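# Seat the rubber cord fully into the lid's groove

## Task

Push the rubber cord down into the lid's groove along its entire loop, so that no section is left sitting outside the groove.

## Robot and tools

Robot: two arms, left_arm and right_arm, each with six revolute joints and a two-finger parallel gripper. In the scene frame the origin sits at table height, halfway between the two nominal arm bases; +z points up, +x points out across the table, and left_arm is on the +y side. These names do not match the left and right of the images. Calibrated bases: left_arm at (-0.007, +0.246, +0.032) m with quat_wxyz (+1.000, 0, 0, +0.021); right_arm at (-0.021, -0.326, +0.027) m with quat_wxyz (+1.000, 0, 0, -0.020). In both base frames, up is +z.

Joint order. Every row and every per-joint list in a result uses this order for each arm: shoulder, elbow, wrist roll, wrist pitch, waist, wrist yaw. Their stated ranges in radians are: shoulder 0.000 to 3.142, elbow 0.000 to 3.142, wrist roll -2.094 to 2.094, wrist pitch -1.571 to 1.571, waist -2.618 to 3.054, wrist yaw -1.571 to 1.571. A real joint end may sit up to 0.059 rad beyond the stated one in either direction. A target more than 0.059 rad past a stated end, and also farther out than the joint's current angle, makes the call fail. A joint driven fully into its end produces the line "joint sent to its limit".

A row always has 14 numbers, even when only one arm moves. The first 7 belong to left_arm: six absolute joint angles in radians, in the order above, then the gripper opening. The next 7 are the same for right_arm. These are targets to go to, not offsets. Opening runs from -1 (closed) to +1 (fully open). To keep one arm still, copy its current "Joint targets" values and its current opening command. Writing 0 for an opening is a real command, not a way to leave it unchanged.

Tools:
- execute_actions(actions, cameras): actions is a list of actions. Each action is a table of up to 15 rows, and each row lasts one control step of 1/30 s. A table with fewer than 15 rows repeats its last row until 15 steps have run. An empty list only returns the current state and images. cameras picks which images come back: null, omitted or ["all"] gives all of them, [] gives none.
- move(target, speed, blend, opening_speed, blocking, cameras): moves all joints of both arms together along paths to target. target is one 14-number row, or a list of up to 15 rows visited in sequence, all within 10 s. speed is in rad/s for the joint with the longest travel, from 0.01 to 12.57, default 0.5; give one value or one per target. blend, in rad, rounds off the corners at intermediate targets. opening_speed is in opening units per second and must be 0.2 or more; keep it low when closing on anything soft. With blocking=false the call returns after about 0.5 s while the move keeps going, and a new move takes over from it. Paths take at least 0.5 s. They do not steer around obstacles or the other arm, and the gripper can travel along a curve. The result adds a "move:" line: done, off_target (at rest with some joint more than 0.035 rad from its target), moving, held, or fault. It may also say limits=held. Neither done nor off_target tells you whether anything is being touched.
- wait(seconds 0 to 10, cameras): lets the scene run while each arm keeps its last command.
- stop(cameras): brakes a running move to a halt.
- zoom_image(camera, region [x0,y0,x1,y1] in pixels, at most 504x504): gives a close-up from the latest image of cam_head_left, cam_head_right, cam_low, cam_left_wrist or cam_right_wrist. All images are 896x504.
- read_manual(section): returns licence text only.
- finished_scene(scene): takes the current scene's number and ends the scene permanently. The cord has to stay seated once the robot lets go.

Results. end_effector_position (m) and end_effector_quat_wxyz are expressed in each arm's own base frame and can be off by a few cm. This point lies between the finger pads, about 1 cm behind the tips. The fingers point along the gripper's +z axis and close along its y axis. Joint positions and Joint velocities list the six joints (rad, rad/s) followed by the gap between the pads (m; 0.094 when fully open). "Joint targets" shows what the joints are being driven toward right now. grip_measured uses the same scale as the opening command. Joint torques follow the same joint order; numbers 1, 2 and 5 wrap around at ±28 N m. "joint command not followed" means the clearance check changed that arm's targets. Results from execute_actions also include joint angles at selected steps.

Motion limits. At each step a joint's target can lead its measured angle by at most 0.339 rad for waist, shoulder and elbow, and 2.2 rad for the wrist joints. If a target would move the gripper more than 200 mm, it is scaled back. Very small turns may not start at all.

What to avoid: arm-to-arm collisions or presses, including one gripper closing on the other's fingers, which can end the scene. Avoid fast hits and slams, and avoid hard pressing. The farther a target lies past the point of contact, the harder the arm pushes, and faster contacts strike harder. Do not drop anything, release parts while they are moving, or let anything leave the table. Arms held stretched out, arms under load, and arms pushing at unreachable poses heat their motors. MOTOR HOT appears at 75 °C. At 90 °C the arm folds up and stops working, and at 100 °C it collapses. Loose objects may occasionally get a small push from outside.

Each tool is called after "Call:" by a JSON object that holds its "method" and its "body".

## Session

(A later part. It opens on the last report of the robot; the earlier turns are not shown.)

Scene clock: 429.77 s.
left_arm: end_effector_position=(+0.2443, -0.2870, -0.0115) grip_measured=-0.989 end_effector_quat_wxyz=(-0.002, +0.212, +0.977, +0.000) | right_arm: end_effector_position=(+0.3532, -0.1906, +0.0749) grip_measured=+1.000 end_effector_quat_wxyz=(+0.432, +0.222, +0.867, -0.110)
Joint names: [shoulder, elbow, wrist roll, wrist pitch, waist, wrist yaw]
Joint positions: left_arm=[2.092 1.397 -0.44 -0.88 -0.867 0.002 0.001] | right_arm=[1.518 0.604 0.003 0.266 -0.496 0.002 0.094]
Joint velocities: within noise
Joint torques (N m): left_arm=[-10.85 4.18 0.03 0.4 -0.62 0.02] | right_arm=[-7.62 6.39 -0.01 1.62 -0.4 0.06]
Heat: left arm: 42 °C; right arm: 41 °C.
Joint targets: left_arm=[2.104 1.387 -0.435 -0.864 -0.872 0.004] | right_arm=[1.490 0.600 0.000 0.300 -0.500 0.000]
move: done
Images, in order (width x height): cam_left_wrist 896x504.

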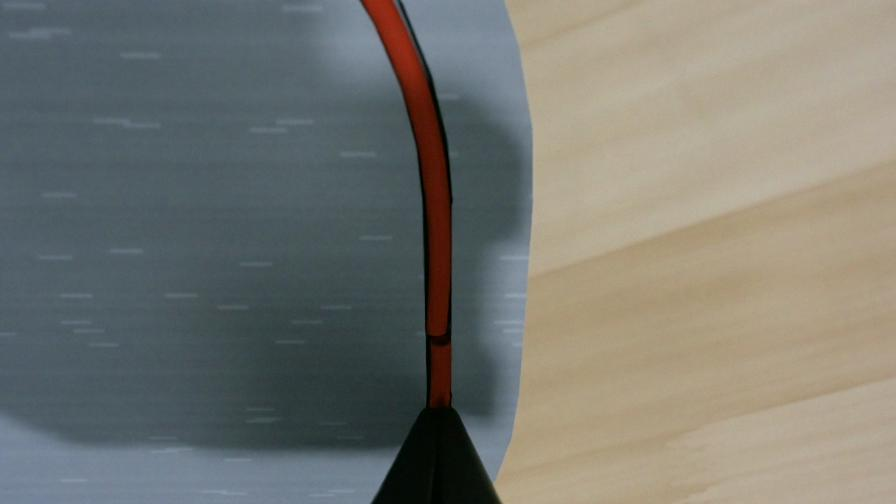

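Call:
{"method": "move", "body": {"target": [[2.142,1.348,-0.435,-0.834,-0.872,0.004,-1,1.49,0.6,0,0.3,-0.5,0,1],[2.029,1.442,-0.435,-0.919,-0.868,0.004,-1,1.49,0.6,0,0.3,-0.5,0,1],[2.050,1.472,-0.430,-0.928,-0.854,0.004,-1,1.49,0.6,0,0.3,-0.5,0,1],[2.128,1.422,-0.430,-0.877,-0.854,0.004,-1,1.49,0.6,0,0.3,-0.5,0,1]], "speed": [0.15,0.3,0.3,0.25], "cameras": ["cam_left_wrist"]}}

Call:
{"method": "zoom_image", "body": {"camera": "cam_left_wrist", "region": [300, 100, 700, 504]}}

Scene clock: 431.73 s.
left_arm: end_effector_position=(+0.2510, -0.2893, -0.0117) grip_measured=-0.989 end_effector_quat_wxyz=(-0.002, +0.209, +0.978, +0.001) | right_arm: end_effector_position=(+0.3532, -0.1906, +0.0749) grip_measured=+1.000 end_effector_quat_wxyz=(+0.432, +0.222, +0.867, -0.110)
Joint names: [shoulder, elbow, wrist roll, wrist pitch, waist, wrist yaw]
Joint positions: left_arm=[2.114 1.431 -0.436 -0.893 -0.858 0.002 0.001] | right_arm=[1.518 0.604 0.003 0.266 -0.496 0.002 0.094]
Joint velocities: within noise
Joint torques (N m): left_arm=[-10.84 4.1 0.07 0.33 0.25 -0.03] | right_arm=[-7.51 6.34 -0.05 1.63 -0.25 -0.03]
Heat: left arm: 42 °C; right arm: 41 °C.
Joint targets: left_arm=[2.128 1.422 -0.430 -0.877 -0.854 0.004] | right_arm=[1.490 0.600 0.000 0.300 -0.500 0.000]
move: done
Images, in order (width x height): cam_left_wrist 896x504.

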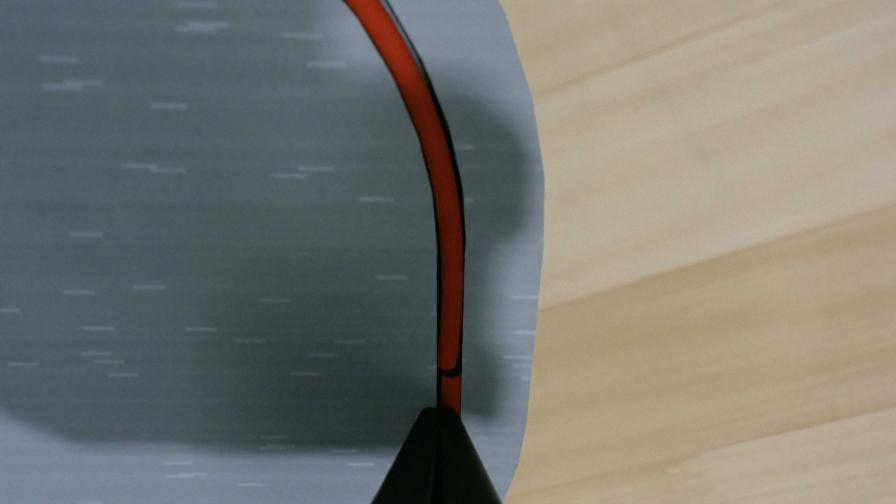

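Scaled by 1.248 from the camera's 896x504 image, which has a finer 1280x720 frame.

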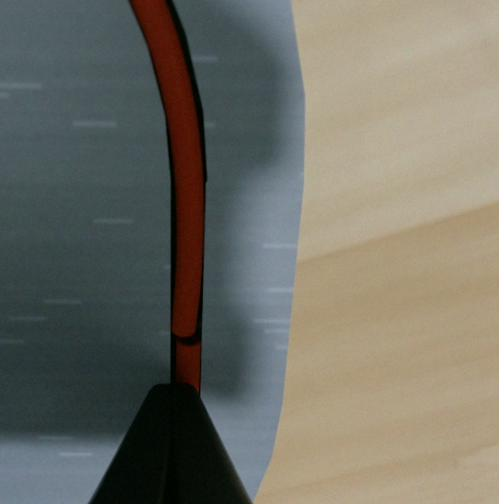

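Call:
{"method": "move", "body": {"target": [[2.054,1.478,-0.435,-0.930,-0.863,0.004,-1,1.49,0.6,0,0.3,-0.5,0,1],[2.129,1.424,-0.435,-0.877,-0.866,0.004,-1,1.49,0.6,0,0.3,-0.5,0,1]], "speed": [0.3,0.25], "cameras": ["cam_left_wrist"]}}

Call:
{"method": "zoom_image", "body": {"camera": "cam_left_wrist", "region": [300, 100, 700, 504]}}

Scene clock: 433.00 s.
left_arm: end_effector_position=(+0.2507, -0.2910, -0.0110) grip_measured=-0.989 end_effector_quat_wxyz=(-0.001, +0.211, +0.977, +0.000) | right_arm: end_effector_position=(+0.3532, -0.1906, +0.0749) grip_measured=+1.000 end_effector_quat_wxyz=(+0.432, +0.222, +0.867, -0.110)
Joint names: [shoulder, elbow, wrist roll, wrist pitch, waist, wrist yaw]
Joint positions: left_arm=[2.114 1.434 -0.436 -0.893 -0.861 0.002 0.001] | right_arm=[1.518 0.604 0.003 0.266 -0.496 0.002 0.094]
Joint velocities: within noise
Joint torques (N m): left_arm=[-10.78 4.12 0.01 0.37 -0.51 0.03] | right_arm=[-7.47 6.3 -0.01 1.64 -0.38 -0.04]
Heat: left arm: 42 °C; right arm: 41 °C.
Joint targets: left_arm=[2.129 1.424 -0.435 -0.877 -0.866 0.004] | right_arm=[1.490 0.600 0.000 0.300 -0.500 0.000]
move: done
Images, in order (width x height): cam_left_wrist 896x504.

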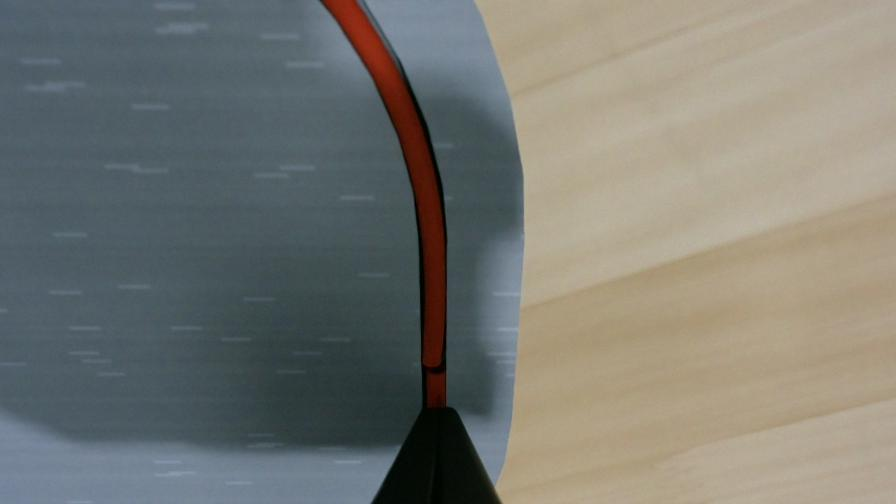

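Scaled by 1.248 from the camera's 896x504 image, which has a finer 1280x720 frame.

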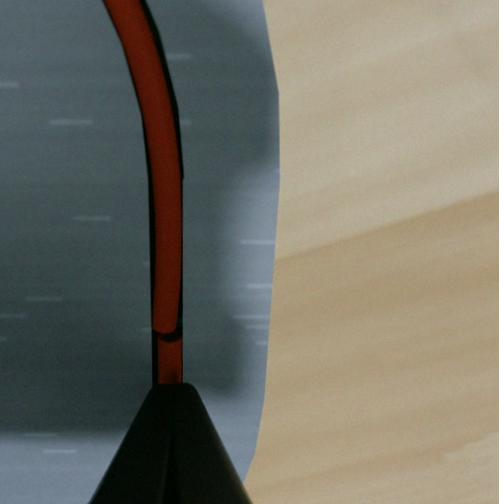

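Call:
{"method": "move", "body": {"target": [[2.167,1.385,-0.435,-0.847,-0.862,0.004,-1,1.49,0.6,0,0.3,-0.5,0,1],[2.054,1.478,-0.435,-0.930,-0.862,0.004,-1,1.49,0.6,0,0.3,-0.5,0,1],[2.073,1.505,-0.430,-0.940,-0.846,0.004,-1,1.49,0.6,0,0.3,-0.5,0,1],[2.149,1.453,-0.430,-0.888,-0.856,0.004,-1,1.49,0.6,0,0.3,-0.5,0,1]], "speed": [0.15,0.3,0.3,0.25], "cameras": ["cam_left_wrist"]}}

Call:
{"method": "zoom_image", "body": {"camera": "cam_left_wrist", "region": [300, 100, 700, 504]}}

Scene clock: 434.97 s.
left_arm: end_effector_position=(+0.2559, -0.2923, -0.0122) grip_measured=-0.989 end_effector_quat_wxyz=(-0.003, +0.207, +0.978, +0.001) | right_arm: end_effector_position=(+0.3532, -0.1906, +0.0749) grip_measured=+1.000 end_effector_quat_wxyz=(+0.432, +0.222, +0.867, -0.110)
Joint names: [shoulder, elbow, wrist roll, wrist pitch, waist, wrist yaw]
Joint positions: left_arm=[2.134 1.462 -0.435 -0.904 -0.853 0.003 0.001] | right_arm=[1.518 0.604 0.003 0.266 -0.496 0.002 0.094]
Joint velocities: within noise
Joint torques (N m): left_arm=[-11.14 4.03 0.02 0.36 -0.21 0.02] | right_arm=[-7.82 6.17 -0.04 1.58 -0.27 0.03]
Heat: left arm: 42 °C; right arm: 41 °C.
Joint targets: left_arm=[2.149 1.453 -0.430 -0.888 -0.856 0.004] | right_arm=[1.490 0.600 0.000 0.300 -0.500 0.000]
move: done
Images, in order (width x height): cam_left_wrist 896x504.

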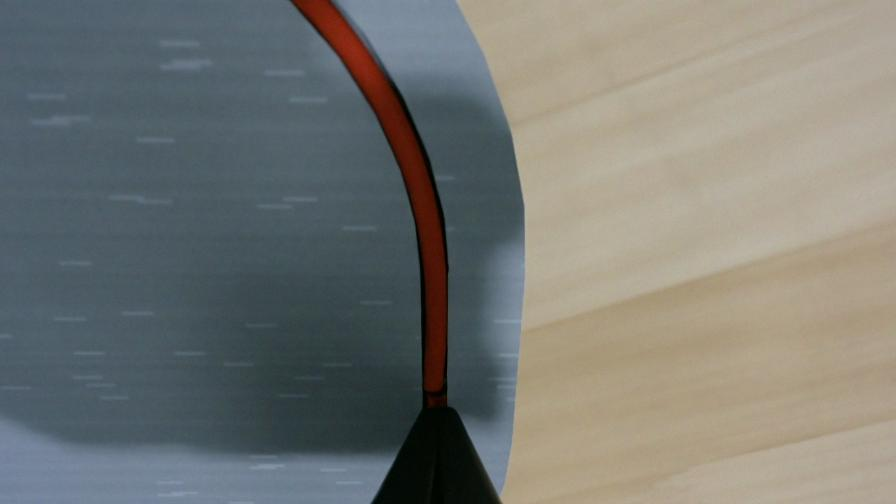

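Scaled by 1.248 from the camera's 896x504 image, which has a finer 1280x720 frame.

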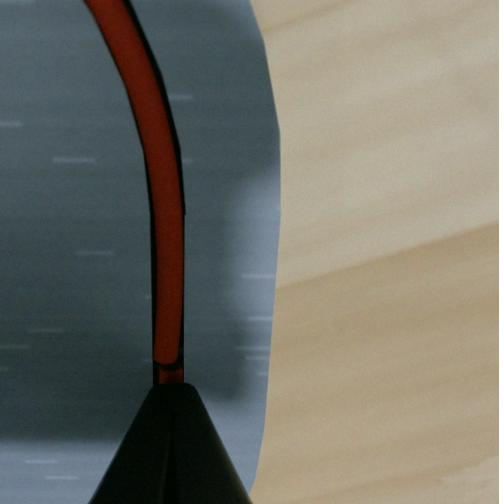

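Call:
{"method": "move", "body": {"target": [[2.187,1.414,-0.430,-0.858,-0.853,0.004,-1,1.49,0.6,0,0.3,-0.5,0,1],[2.074,1.506,-0.430,-0.940,-0.853,0.004,-1,1.49,0.6,0,0.3,-0.5,0,1],[2.090,1.529,-0.425,-0.948,-0.838,0.004,-1,1.49,0.6,0,0.3,-0.5,0,1],[2.165,1.476,-0.425,-0.896,-0.849,0.004,-1,1.49,0.6,0,0.3,-0.5,0,1],[2.203,1.437,-0.425,-0.866,-0.849,0.004,-1,1.49,0.6,0,0.3,-0.5,0,1],[2.09,1.529,-0.425,-0.948,-0.848,0.004,-1,1.49,0.6,0,0.3,-0.5,0,1],[1.93,1.60,-0.2,-1.2,-0.7,0.004,-1,1.49,0.6,0,0.3,-0.5,0,1],[1.93,1.93,0.03,-1.50,-0.52,0.004,-0.7,1.49,0.6,0,0.3,-0.5,0,1]], "speed": [0.15,0.3,0.3,0.25,0.15,0.3,0.6,0.6], "cameras": ["cam_left_wrist"]}}

Call:
{"method": "zoom_image", "body": {"camera": "cam_left_wrist", "region": [0, 100, 448, 504]}}

Call:
{"method": "zoom_image", "body": {"camera": "cam_left_wrist", "region": [448, 100, 896, 504]}}

Call:
{"method": "zoom_image", "body": {"camera": "cam_left_wrist", "region": [200, 0, 650, 300]}}

Scene clock: 439.50 s.
left_arm: end_effector_position=(+0.3245, -0.1849, +0.1586) grip_measured=-0.703 end_effector_quat_wxyz=(+0.008, +0.267, +0.964, -0.005) | right_arm: end_effector_position=(+0.3532, -0.1906, +0.0749) grip_measured=+1.000 end_effector_quat_wxyz=(+0.432, +0.222, +0.867, -0.110)
Joint names: [shoulder, elbow, wrist roll, wrist pitch, waist, wrist yaw]
Joint positions: left_arm=[1.964 1.901 0.023 -1.491 -0.518 0.006 0.014] | right_arm=[1.518 0.604 0.003 0.266 -0.496 0.002 0.094]
Joint velocities: within noise
Joint torques (N m): left_arm=[-14.5 7.82 0.09 0.17 -0.21 -0.03] | right_arm=[-7.54 6.16 -0.01 1.62 -0.28 -0.02]
Heat: left arm: 43 °C; right arm: 41 °C.
Joint targets: left_arm=[1.930 1.930 0.030 -1.500 -0.520 0.004] | right_arm=[1.490 0.600 0.000 0.300 -0.500 0.000]
move: done
Images, in order (width x height): cam_left_wrist 896x504.

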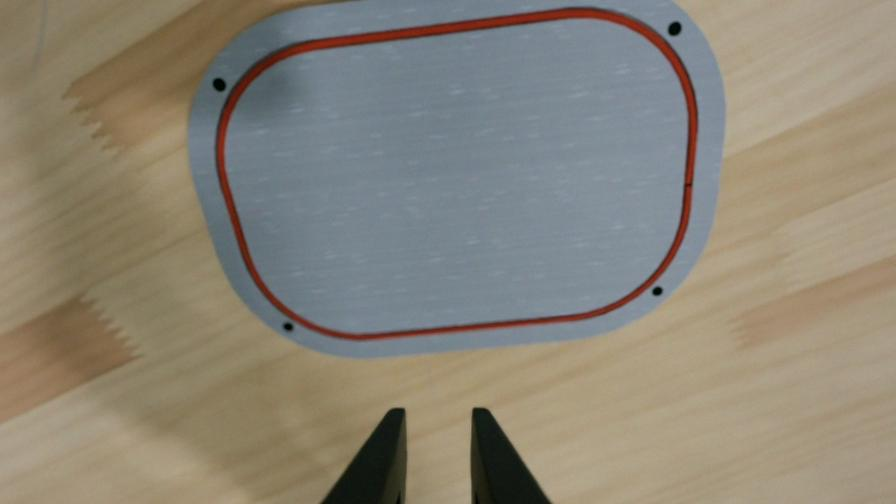

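Scaled by 1.125 from the camera's 896x504 image, which has a finer 1280x720 frame.

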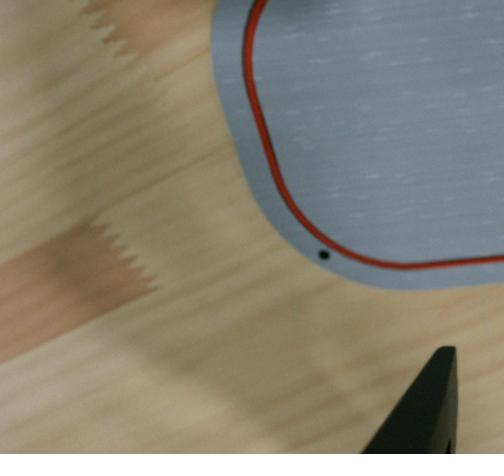

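Scaled by 1.125 from the camera's 896x504 image, which has a finer 1280x720 frame.

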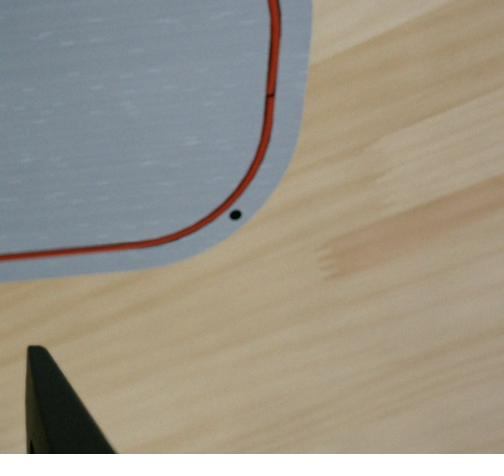

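Scaled by 1.120 from the camera's 896x504 image, which has a finer 1280x720 frame.

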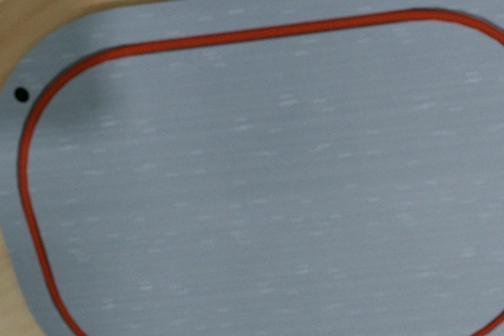

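Call:
{"method": "execute_actions", "body": {"actions": [], "cameras": ["cam_head_left","cam_low"]}}

Call:
{"method": "zoom_image", "body": {"camera": "cam_left_wrist", "region": [190, 0, 340, 150]}}

Call:
{"method": "zoom_image", "body": {"camera": "cam_left_wrist", "region": [200, 150, 420, 350]}}

Call:
{"method": "zoom_image", "body": {"camera": "cam_left_wrist", "region": [540, 150, 740, 340]}}

Call:
{"method": "zoom_image", "body": {"camera": "cam_left_wrist", "region": [540, 0, 740, 180]}}

Call:
{"method": "zoom_image", "body": {"camera": "cam_left_wrist", "region": [350, 260, 600, 360]}}

Call:
{"method": "zoom_image", "body": {"camera": "cam_left_wrist", "region": [300, 0, 560, 110]}}

Scene clock: 439.77 s.
left_arm: end_effector_position=(+0.3244, -0.1848, +0.1586) grip_measured=-0.703 end_effector_quat_wxyz=(+0.007, +0.267, +0.964, -0.005) | right_arm: end_effector_position=(+0.3532, -0.1906, +0.0749) grip_measured=+1.000 end_effector_quat_wxyz=(+0.432, +0.222, +0.867, -0.110)
Joint names: [shoulder, elbow, wrist roll, wrist pitch, waist, wrist yaw]
Joint positions: left_arm=[1.964 1.901 0.023 -1.491 -0.518 0.006 0.014] | right_arm=[1.518 0.604 0.003 0.266 -0.496 0.002 0.094]
Joint velocities: within noise
Joint torques (N m): left_arm=[-14.38 7.95 0.04 0.19 -0.06 -0.02] | right_arm=[-7.61 6.15 -0.05 1.63 -0.35 -0.01]
Heat: left arm: 43 °C; right arm: 41 °C.
Joint targets: left_arm=[1.930 1.930 0.030 -1.500 -0.520 0.004] | right_arm=[1.490 0.600 0.000 0.300 -0.500 0.000]
Tool commands: left_gripper/opening=-0.7 right_gripper/opening=+1.0
Images, in order (width x height): cam_head_left 896x504, cam_low 896x504.

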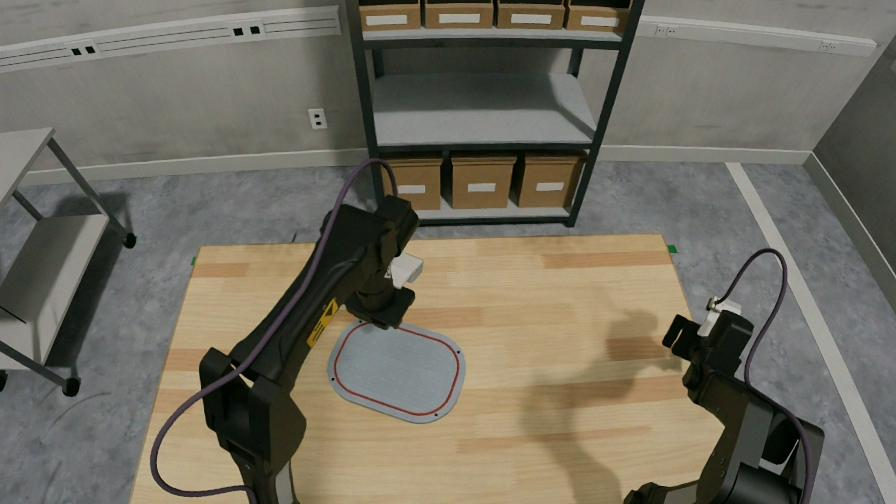

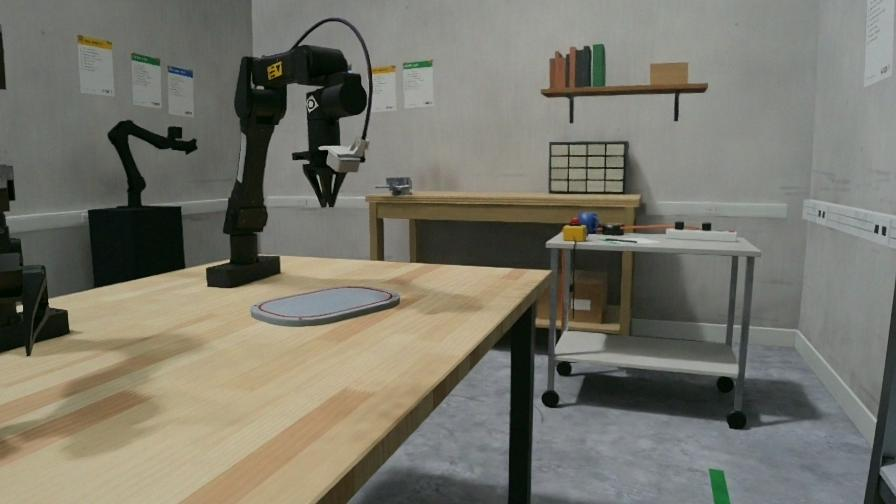

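This scene's latest camera images include none from cam_left_wrist. They are from: cam_head_left, cam_low. cam_left_wrist's image comes with the result of a call that names it in "cameras".

This scene's latest camera images include none from cam_left_wrist. They are from: cam_head_left, cam_low. cam_left_wrist's image comes with the result of a call that names it in "cameras".

This scene's latest camera images include none from cam_left_wrist. They are from: cam_head_left, cam_low. cam_left_wrist's image comes with the result of a call that names it in "cameras".

This scene's latest camera images include none from cam_left_wrist. They are from: cam_head_left, cam_low. cam_left_wrist's image comes with the result of a call that names it in "cameras".

This scene's latest camera images include none from cam_left_wrist. They are from: cam_head_left, cam_low. cam_left_wrist's image comes with the result of a call that names it in "cameras".

This scene's latest camera images include none from cam_left_wrist. They are from: cam_head_left, cam_low. cam_left_wrist's image comes with the result of a call that names it in "cameras".

Call:
{"method": "zoom_image", "body": {"camera": "cam_low", "region": [240, 275, 410, 335]}}

Call:
{"method": "execute_actions", "body": {"actions": [], "cameras": ["cam_left_wrist"]}}

Call:
{"method": "zoom_image", "body": {"camera": "cam_left_wrist", "region": [190, 0, 340, 150]}}

Call:
{"method": "zoom_image", "body": {"camera": "cam_left_wrist", "region": [200, 150, 420, 350]}}

Call:
{"method": "zoom_image", "body": {"camera": "cam_left_wrist", "region": [540, 150, 740, 340]}}

Call:
{"method": "zoom_image", "body": {"camera": "cam_left_wrist", "region": [540, 0, 740, 180]}}

Call:
{"method": "zoom_image", "body": {"camera": "cam_left_wrist", "region": [350, 260, 600, 360]}}

Call:
{"method": "zoom_image", "body": {"camera": "cam_left_wrist", "region": [300, 0, 560, 110]}}

Scaled by 2.965 from the camera's 896x504 image, which has a finer 1280x720 frame.

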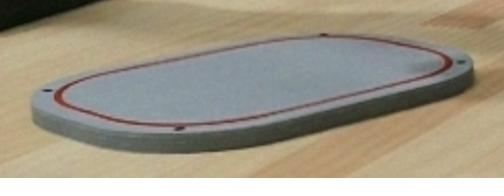

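Scene clock: 440.03 s.
left_arm: end_effector_position=(+0.3244, -0.1848, +0.1586) grip_measured=-0.703 end_effector_quat_wxyz=(+0.007, +0.267, +0.964, -0.005) | right_arm: end_effector_position=(+0.3532, -0.1906, +0.0749) grip_measured=+1.000 end_effector_quat_wxyz=(+0.432, +0.222, +0.867, -0.110)
Joint names: [shoulder, elbow, wrist roll, wrist pitch, waist, wrist yaw]
Joint positions: left_arm=[1.964 1.901 0.023 -1.491 -0.518 0.006 0.014] | right_arm=[1.518 0.604 0.003 0.266 -0.496 0.002 0.094]
Joint velocities: within noise
Joint torques (N m): left_arm=[-14.63 7.94 0.02 0.16 -0.36 -0.07] | right_arm=[-7.72 6.31 -0.05 1.6 -0.31 -0.04]
Heat: left arm: 43 °C; right arm: 41 °C.
Joint targets: left_arm=[1.930 1.930 0.030 -1.500 -0.520 0.004] | right_arm=[1.490 0.600 0.000 0.300 -0.500 0.000]
Tool commands: left_gripper/opening=-0.7 right_gripper/opening=+1.0
Images, in order (width x height): cam_left_wrist 896x504.

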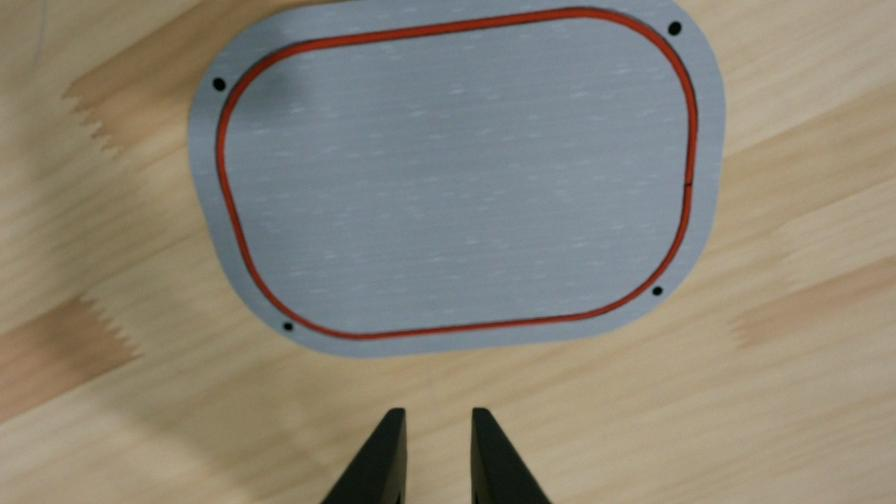

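Scaled by 3.360 from the camera's 896x504 image, which has a finer 1280x720 frame.

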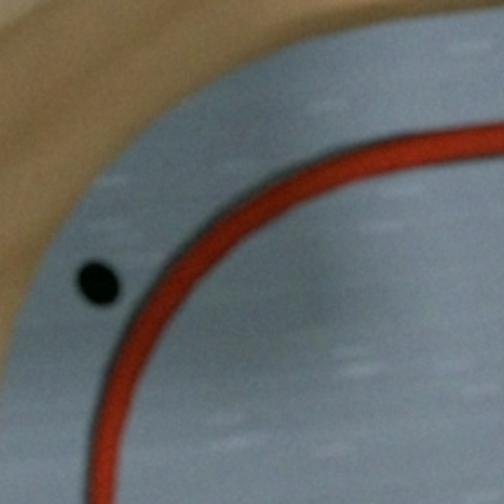

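Scaled by 2.291 from the camera's 896x504 image, which has a finer 1280x720 frame.

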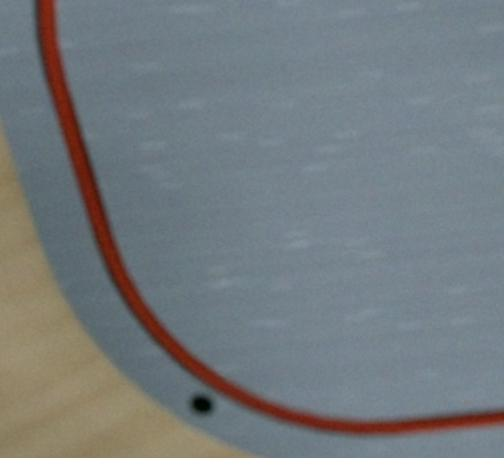

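Scaled by 2.520 from the camera's 896x504 image, which has a finer 1280x720 frame.

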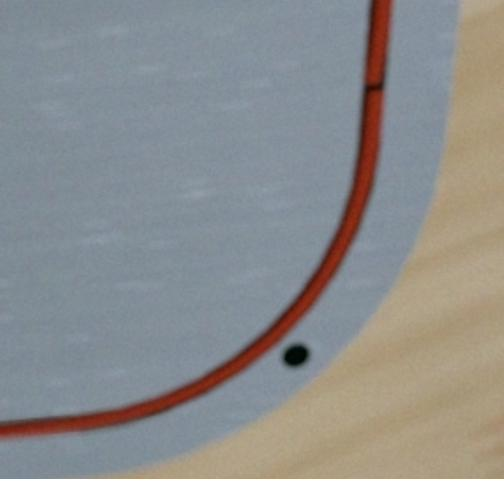

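Scaled by 2.520 from the camera's 896x504 image, which has a finer 1280x720 frame.

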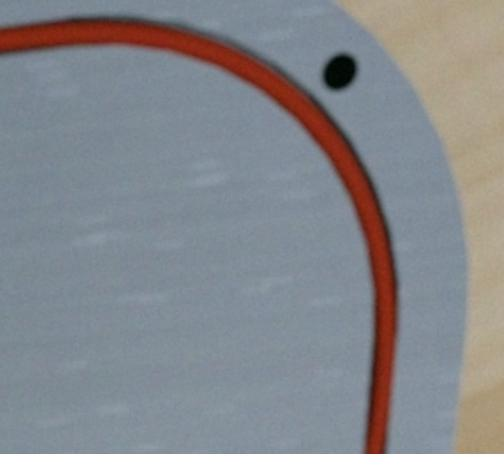

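Scaled by 2.016 from the camera's 896x504 image, which has a finer 1280x720 frame.

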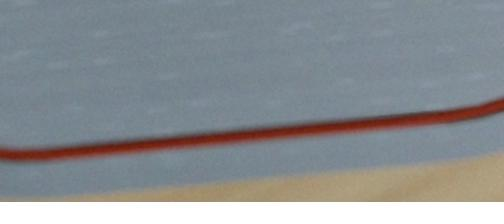

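Scaled by 1.938 from the camera's 896x504 image, which has a finer 1280x720 frame.

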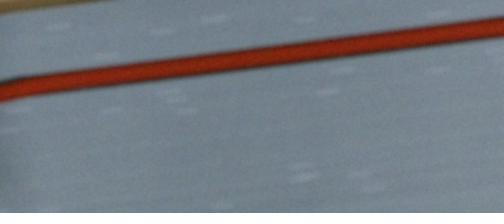

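Call:
{"method": "finished_scene", "body": {"scene": 1}}

The scene is finished: the task was done.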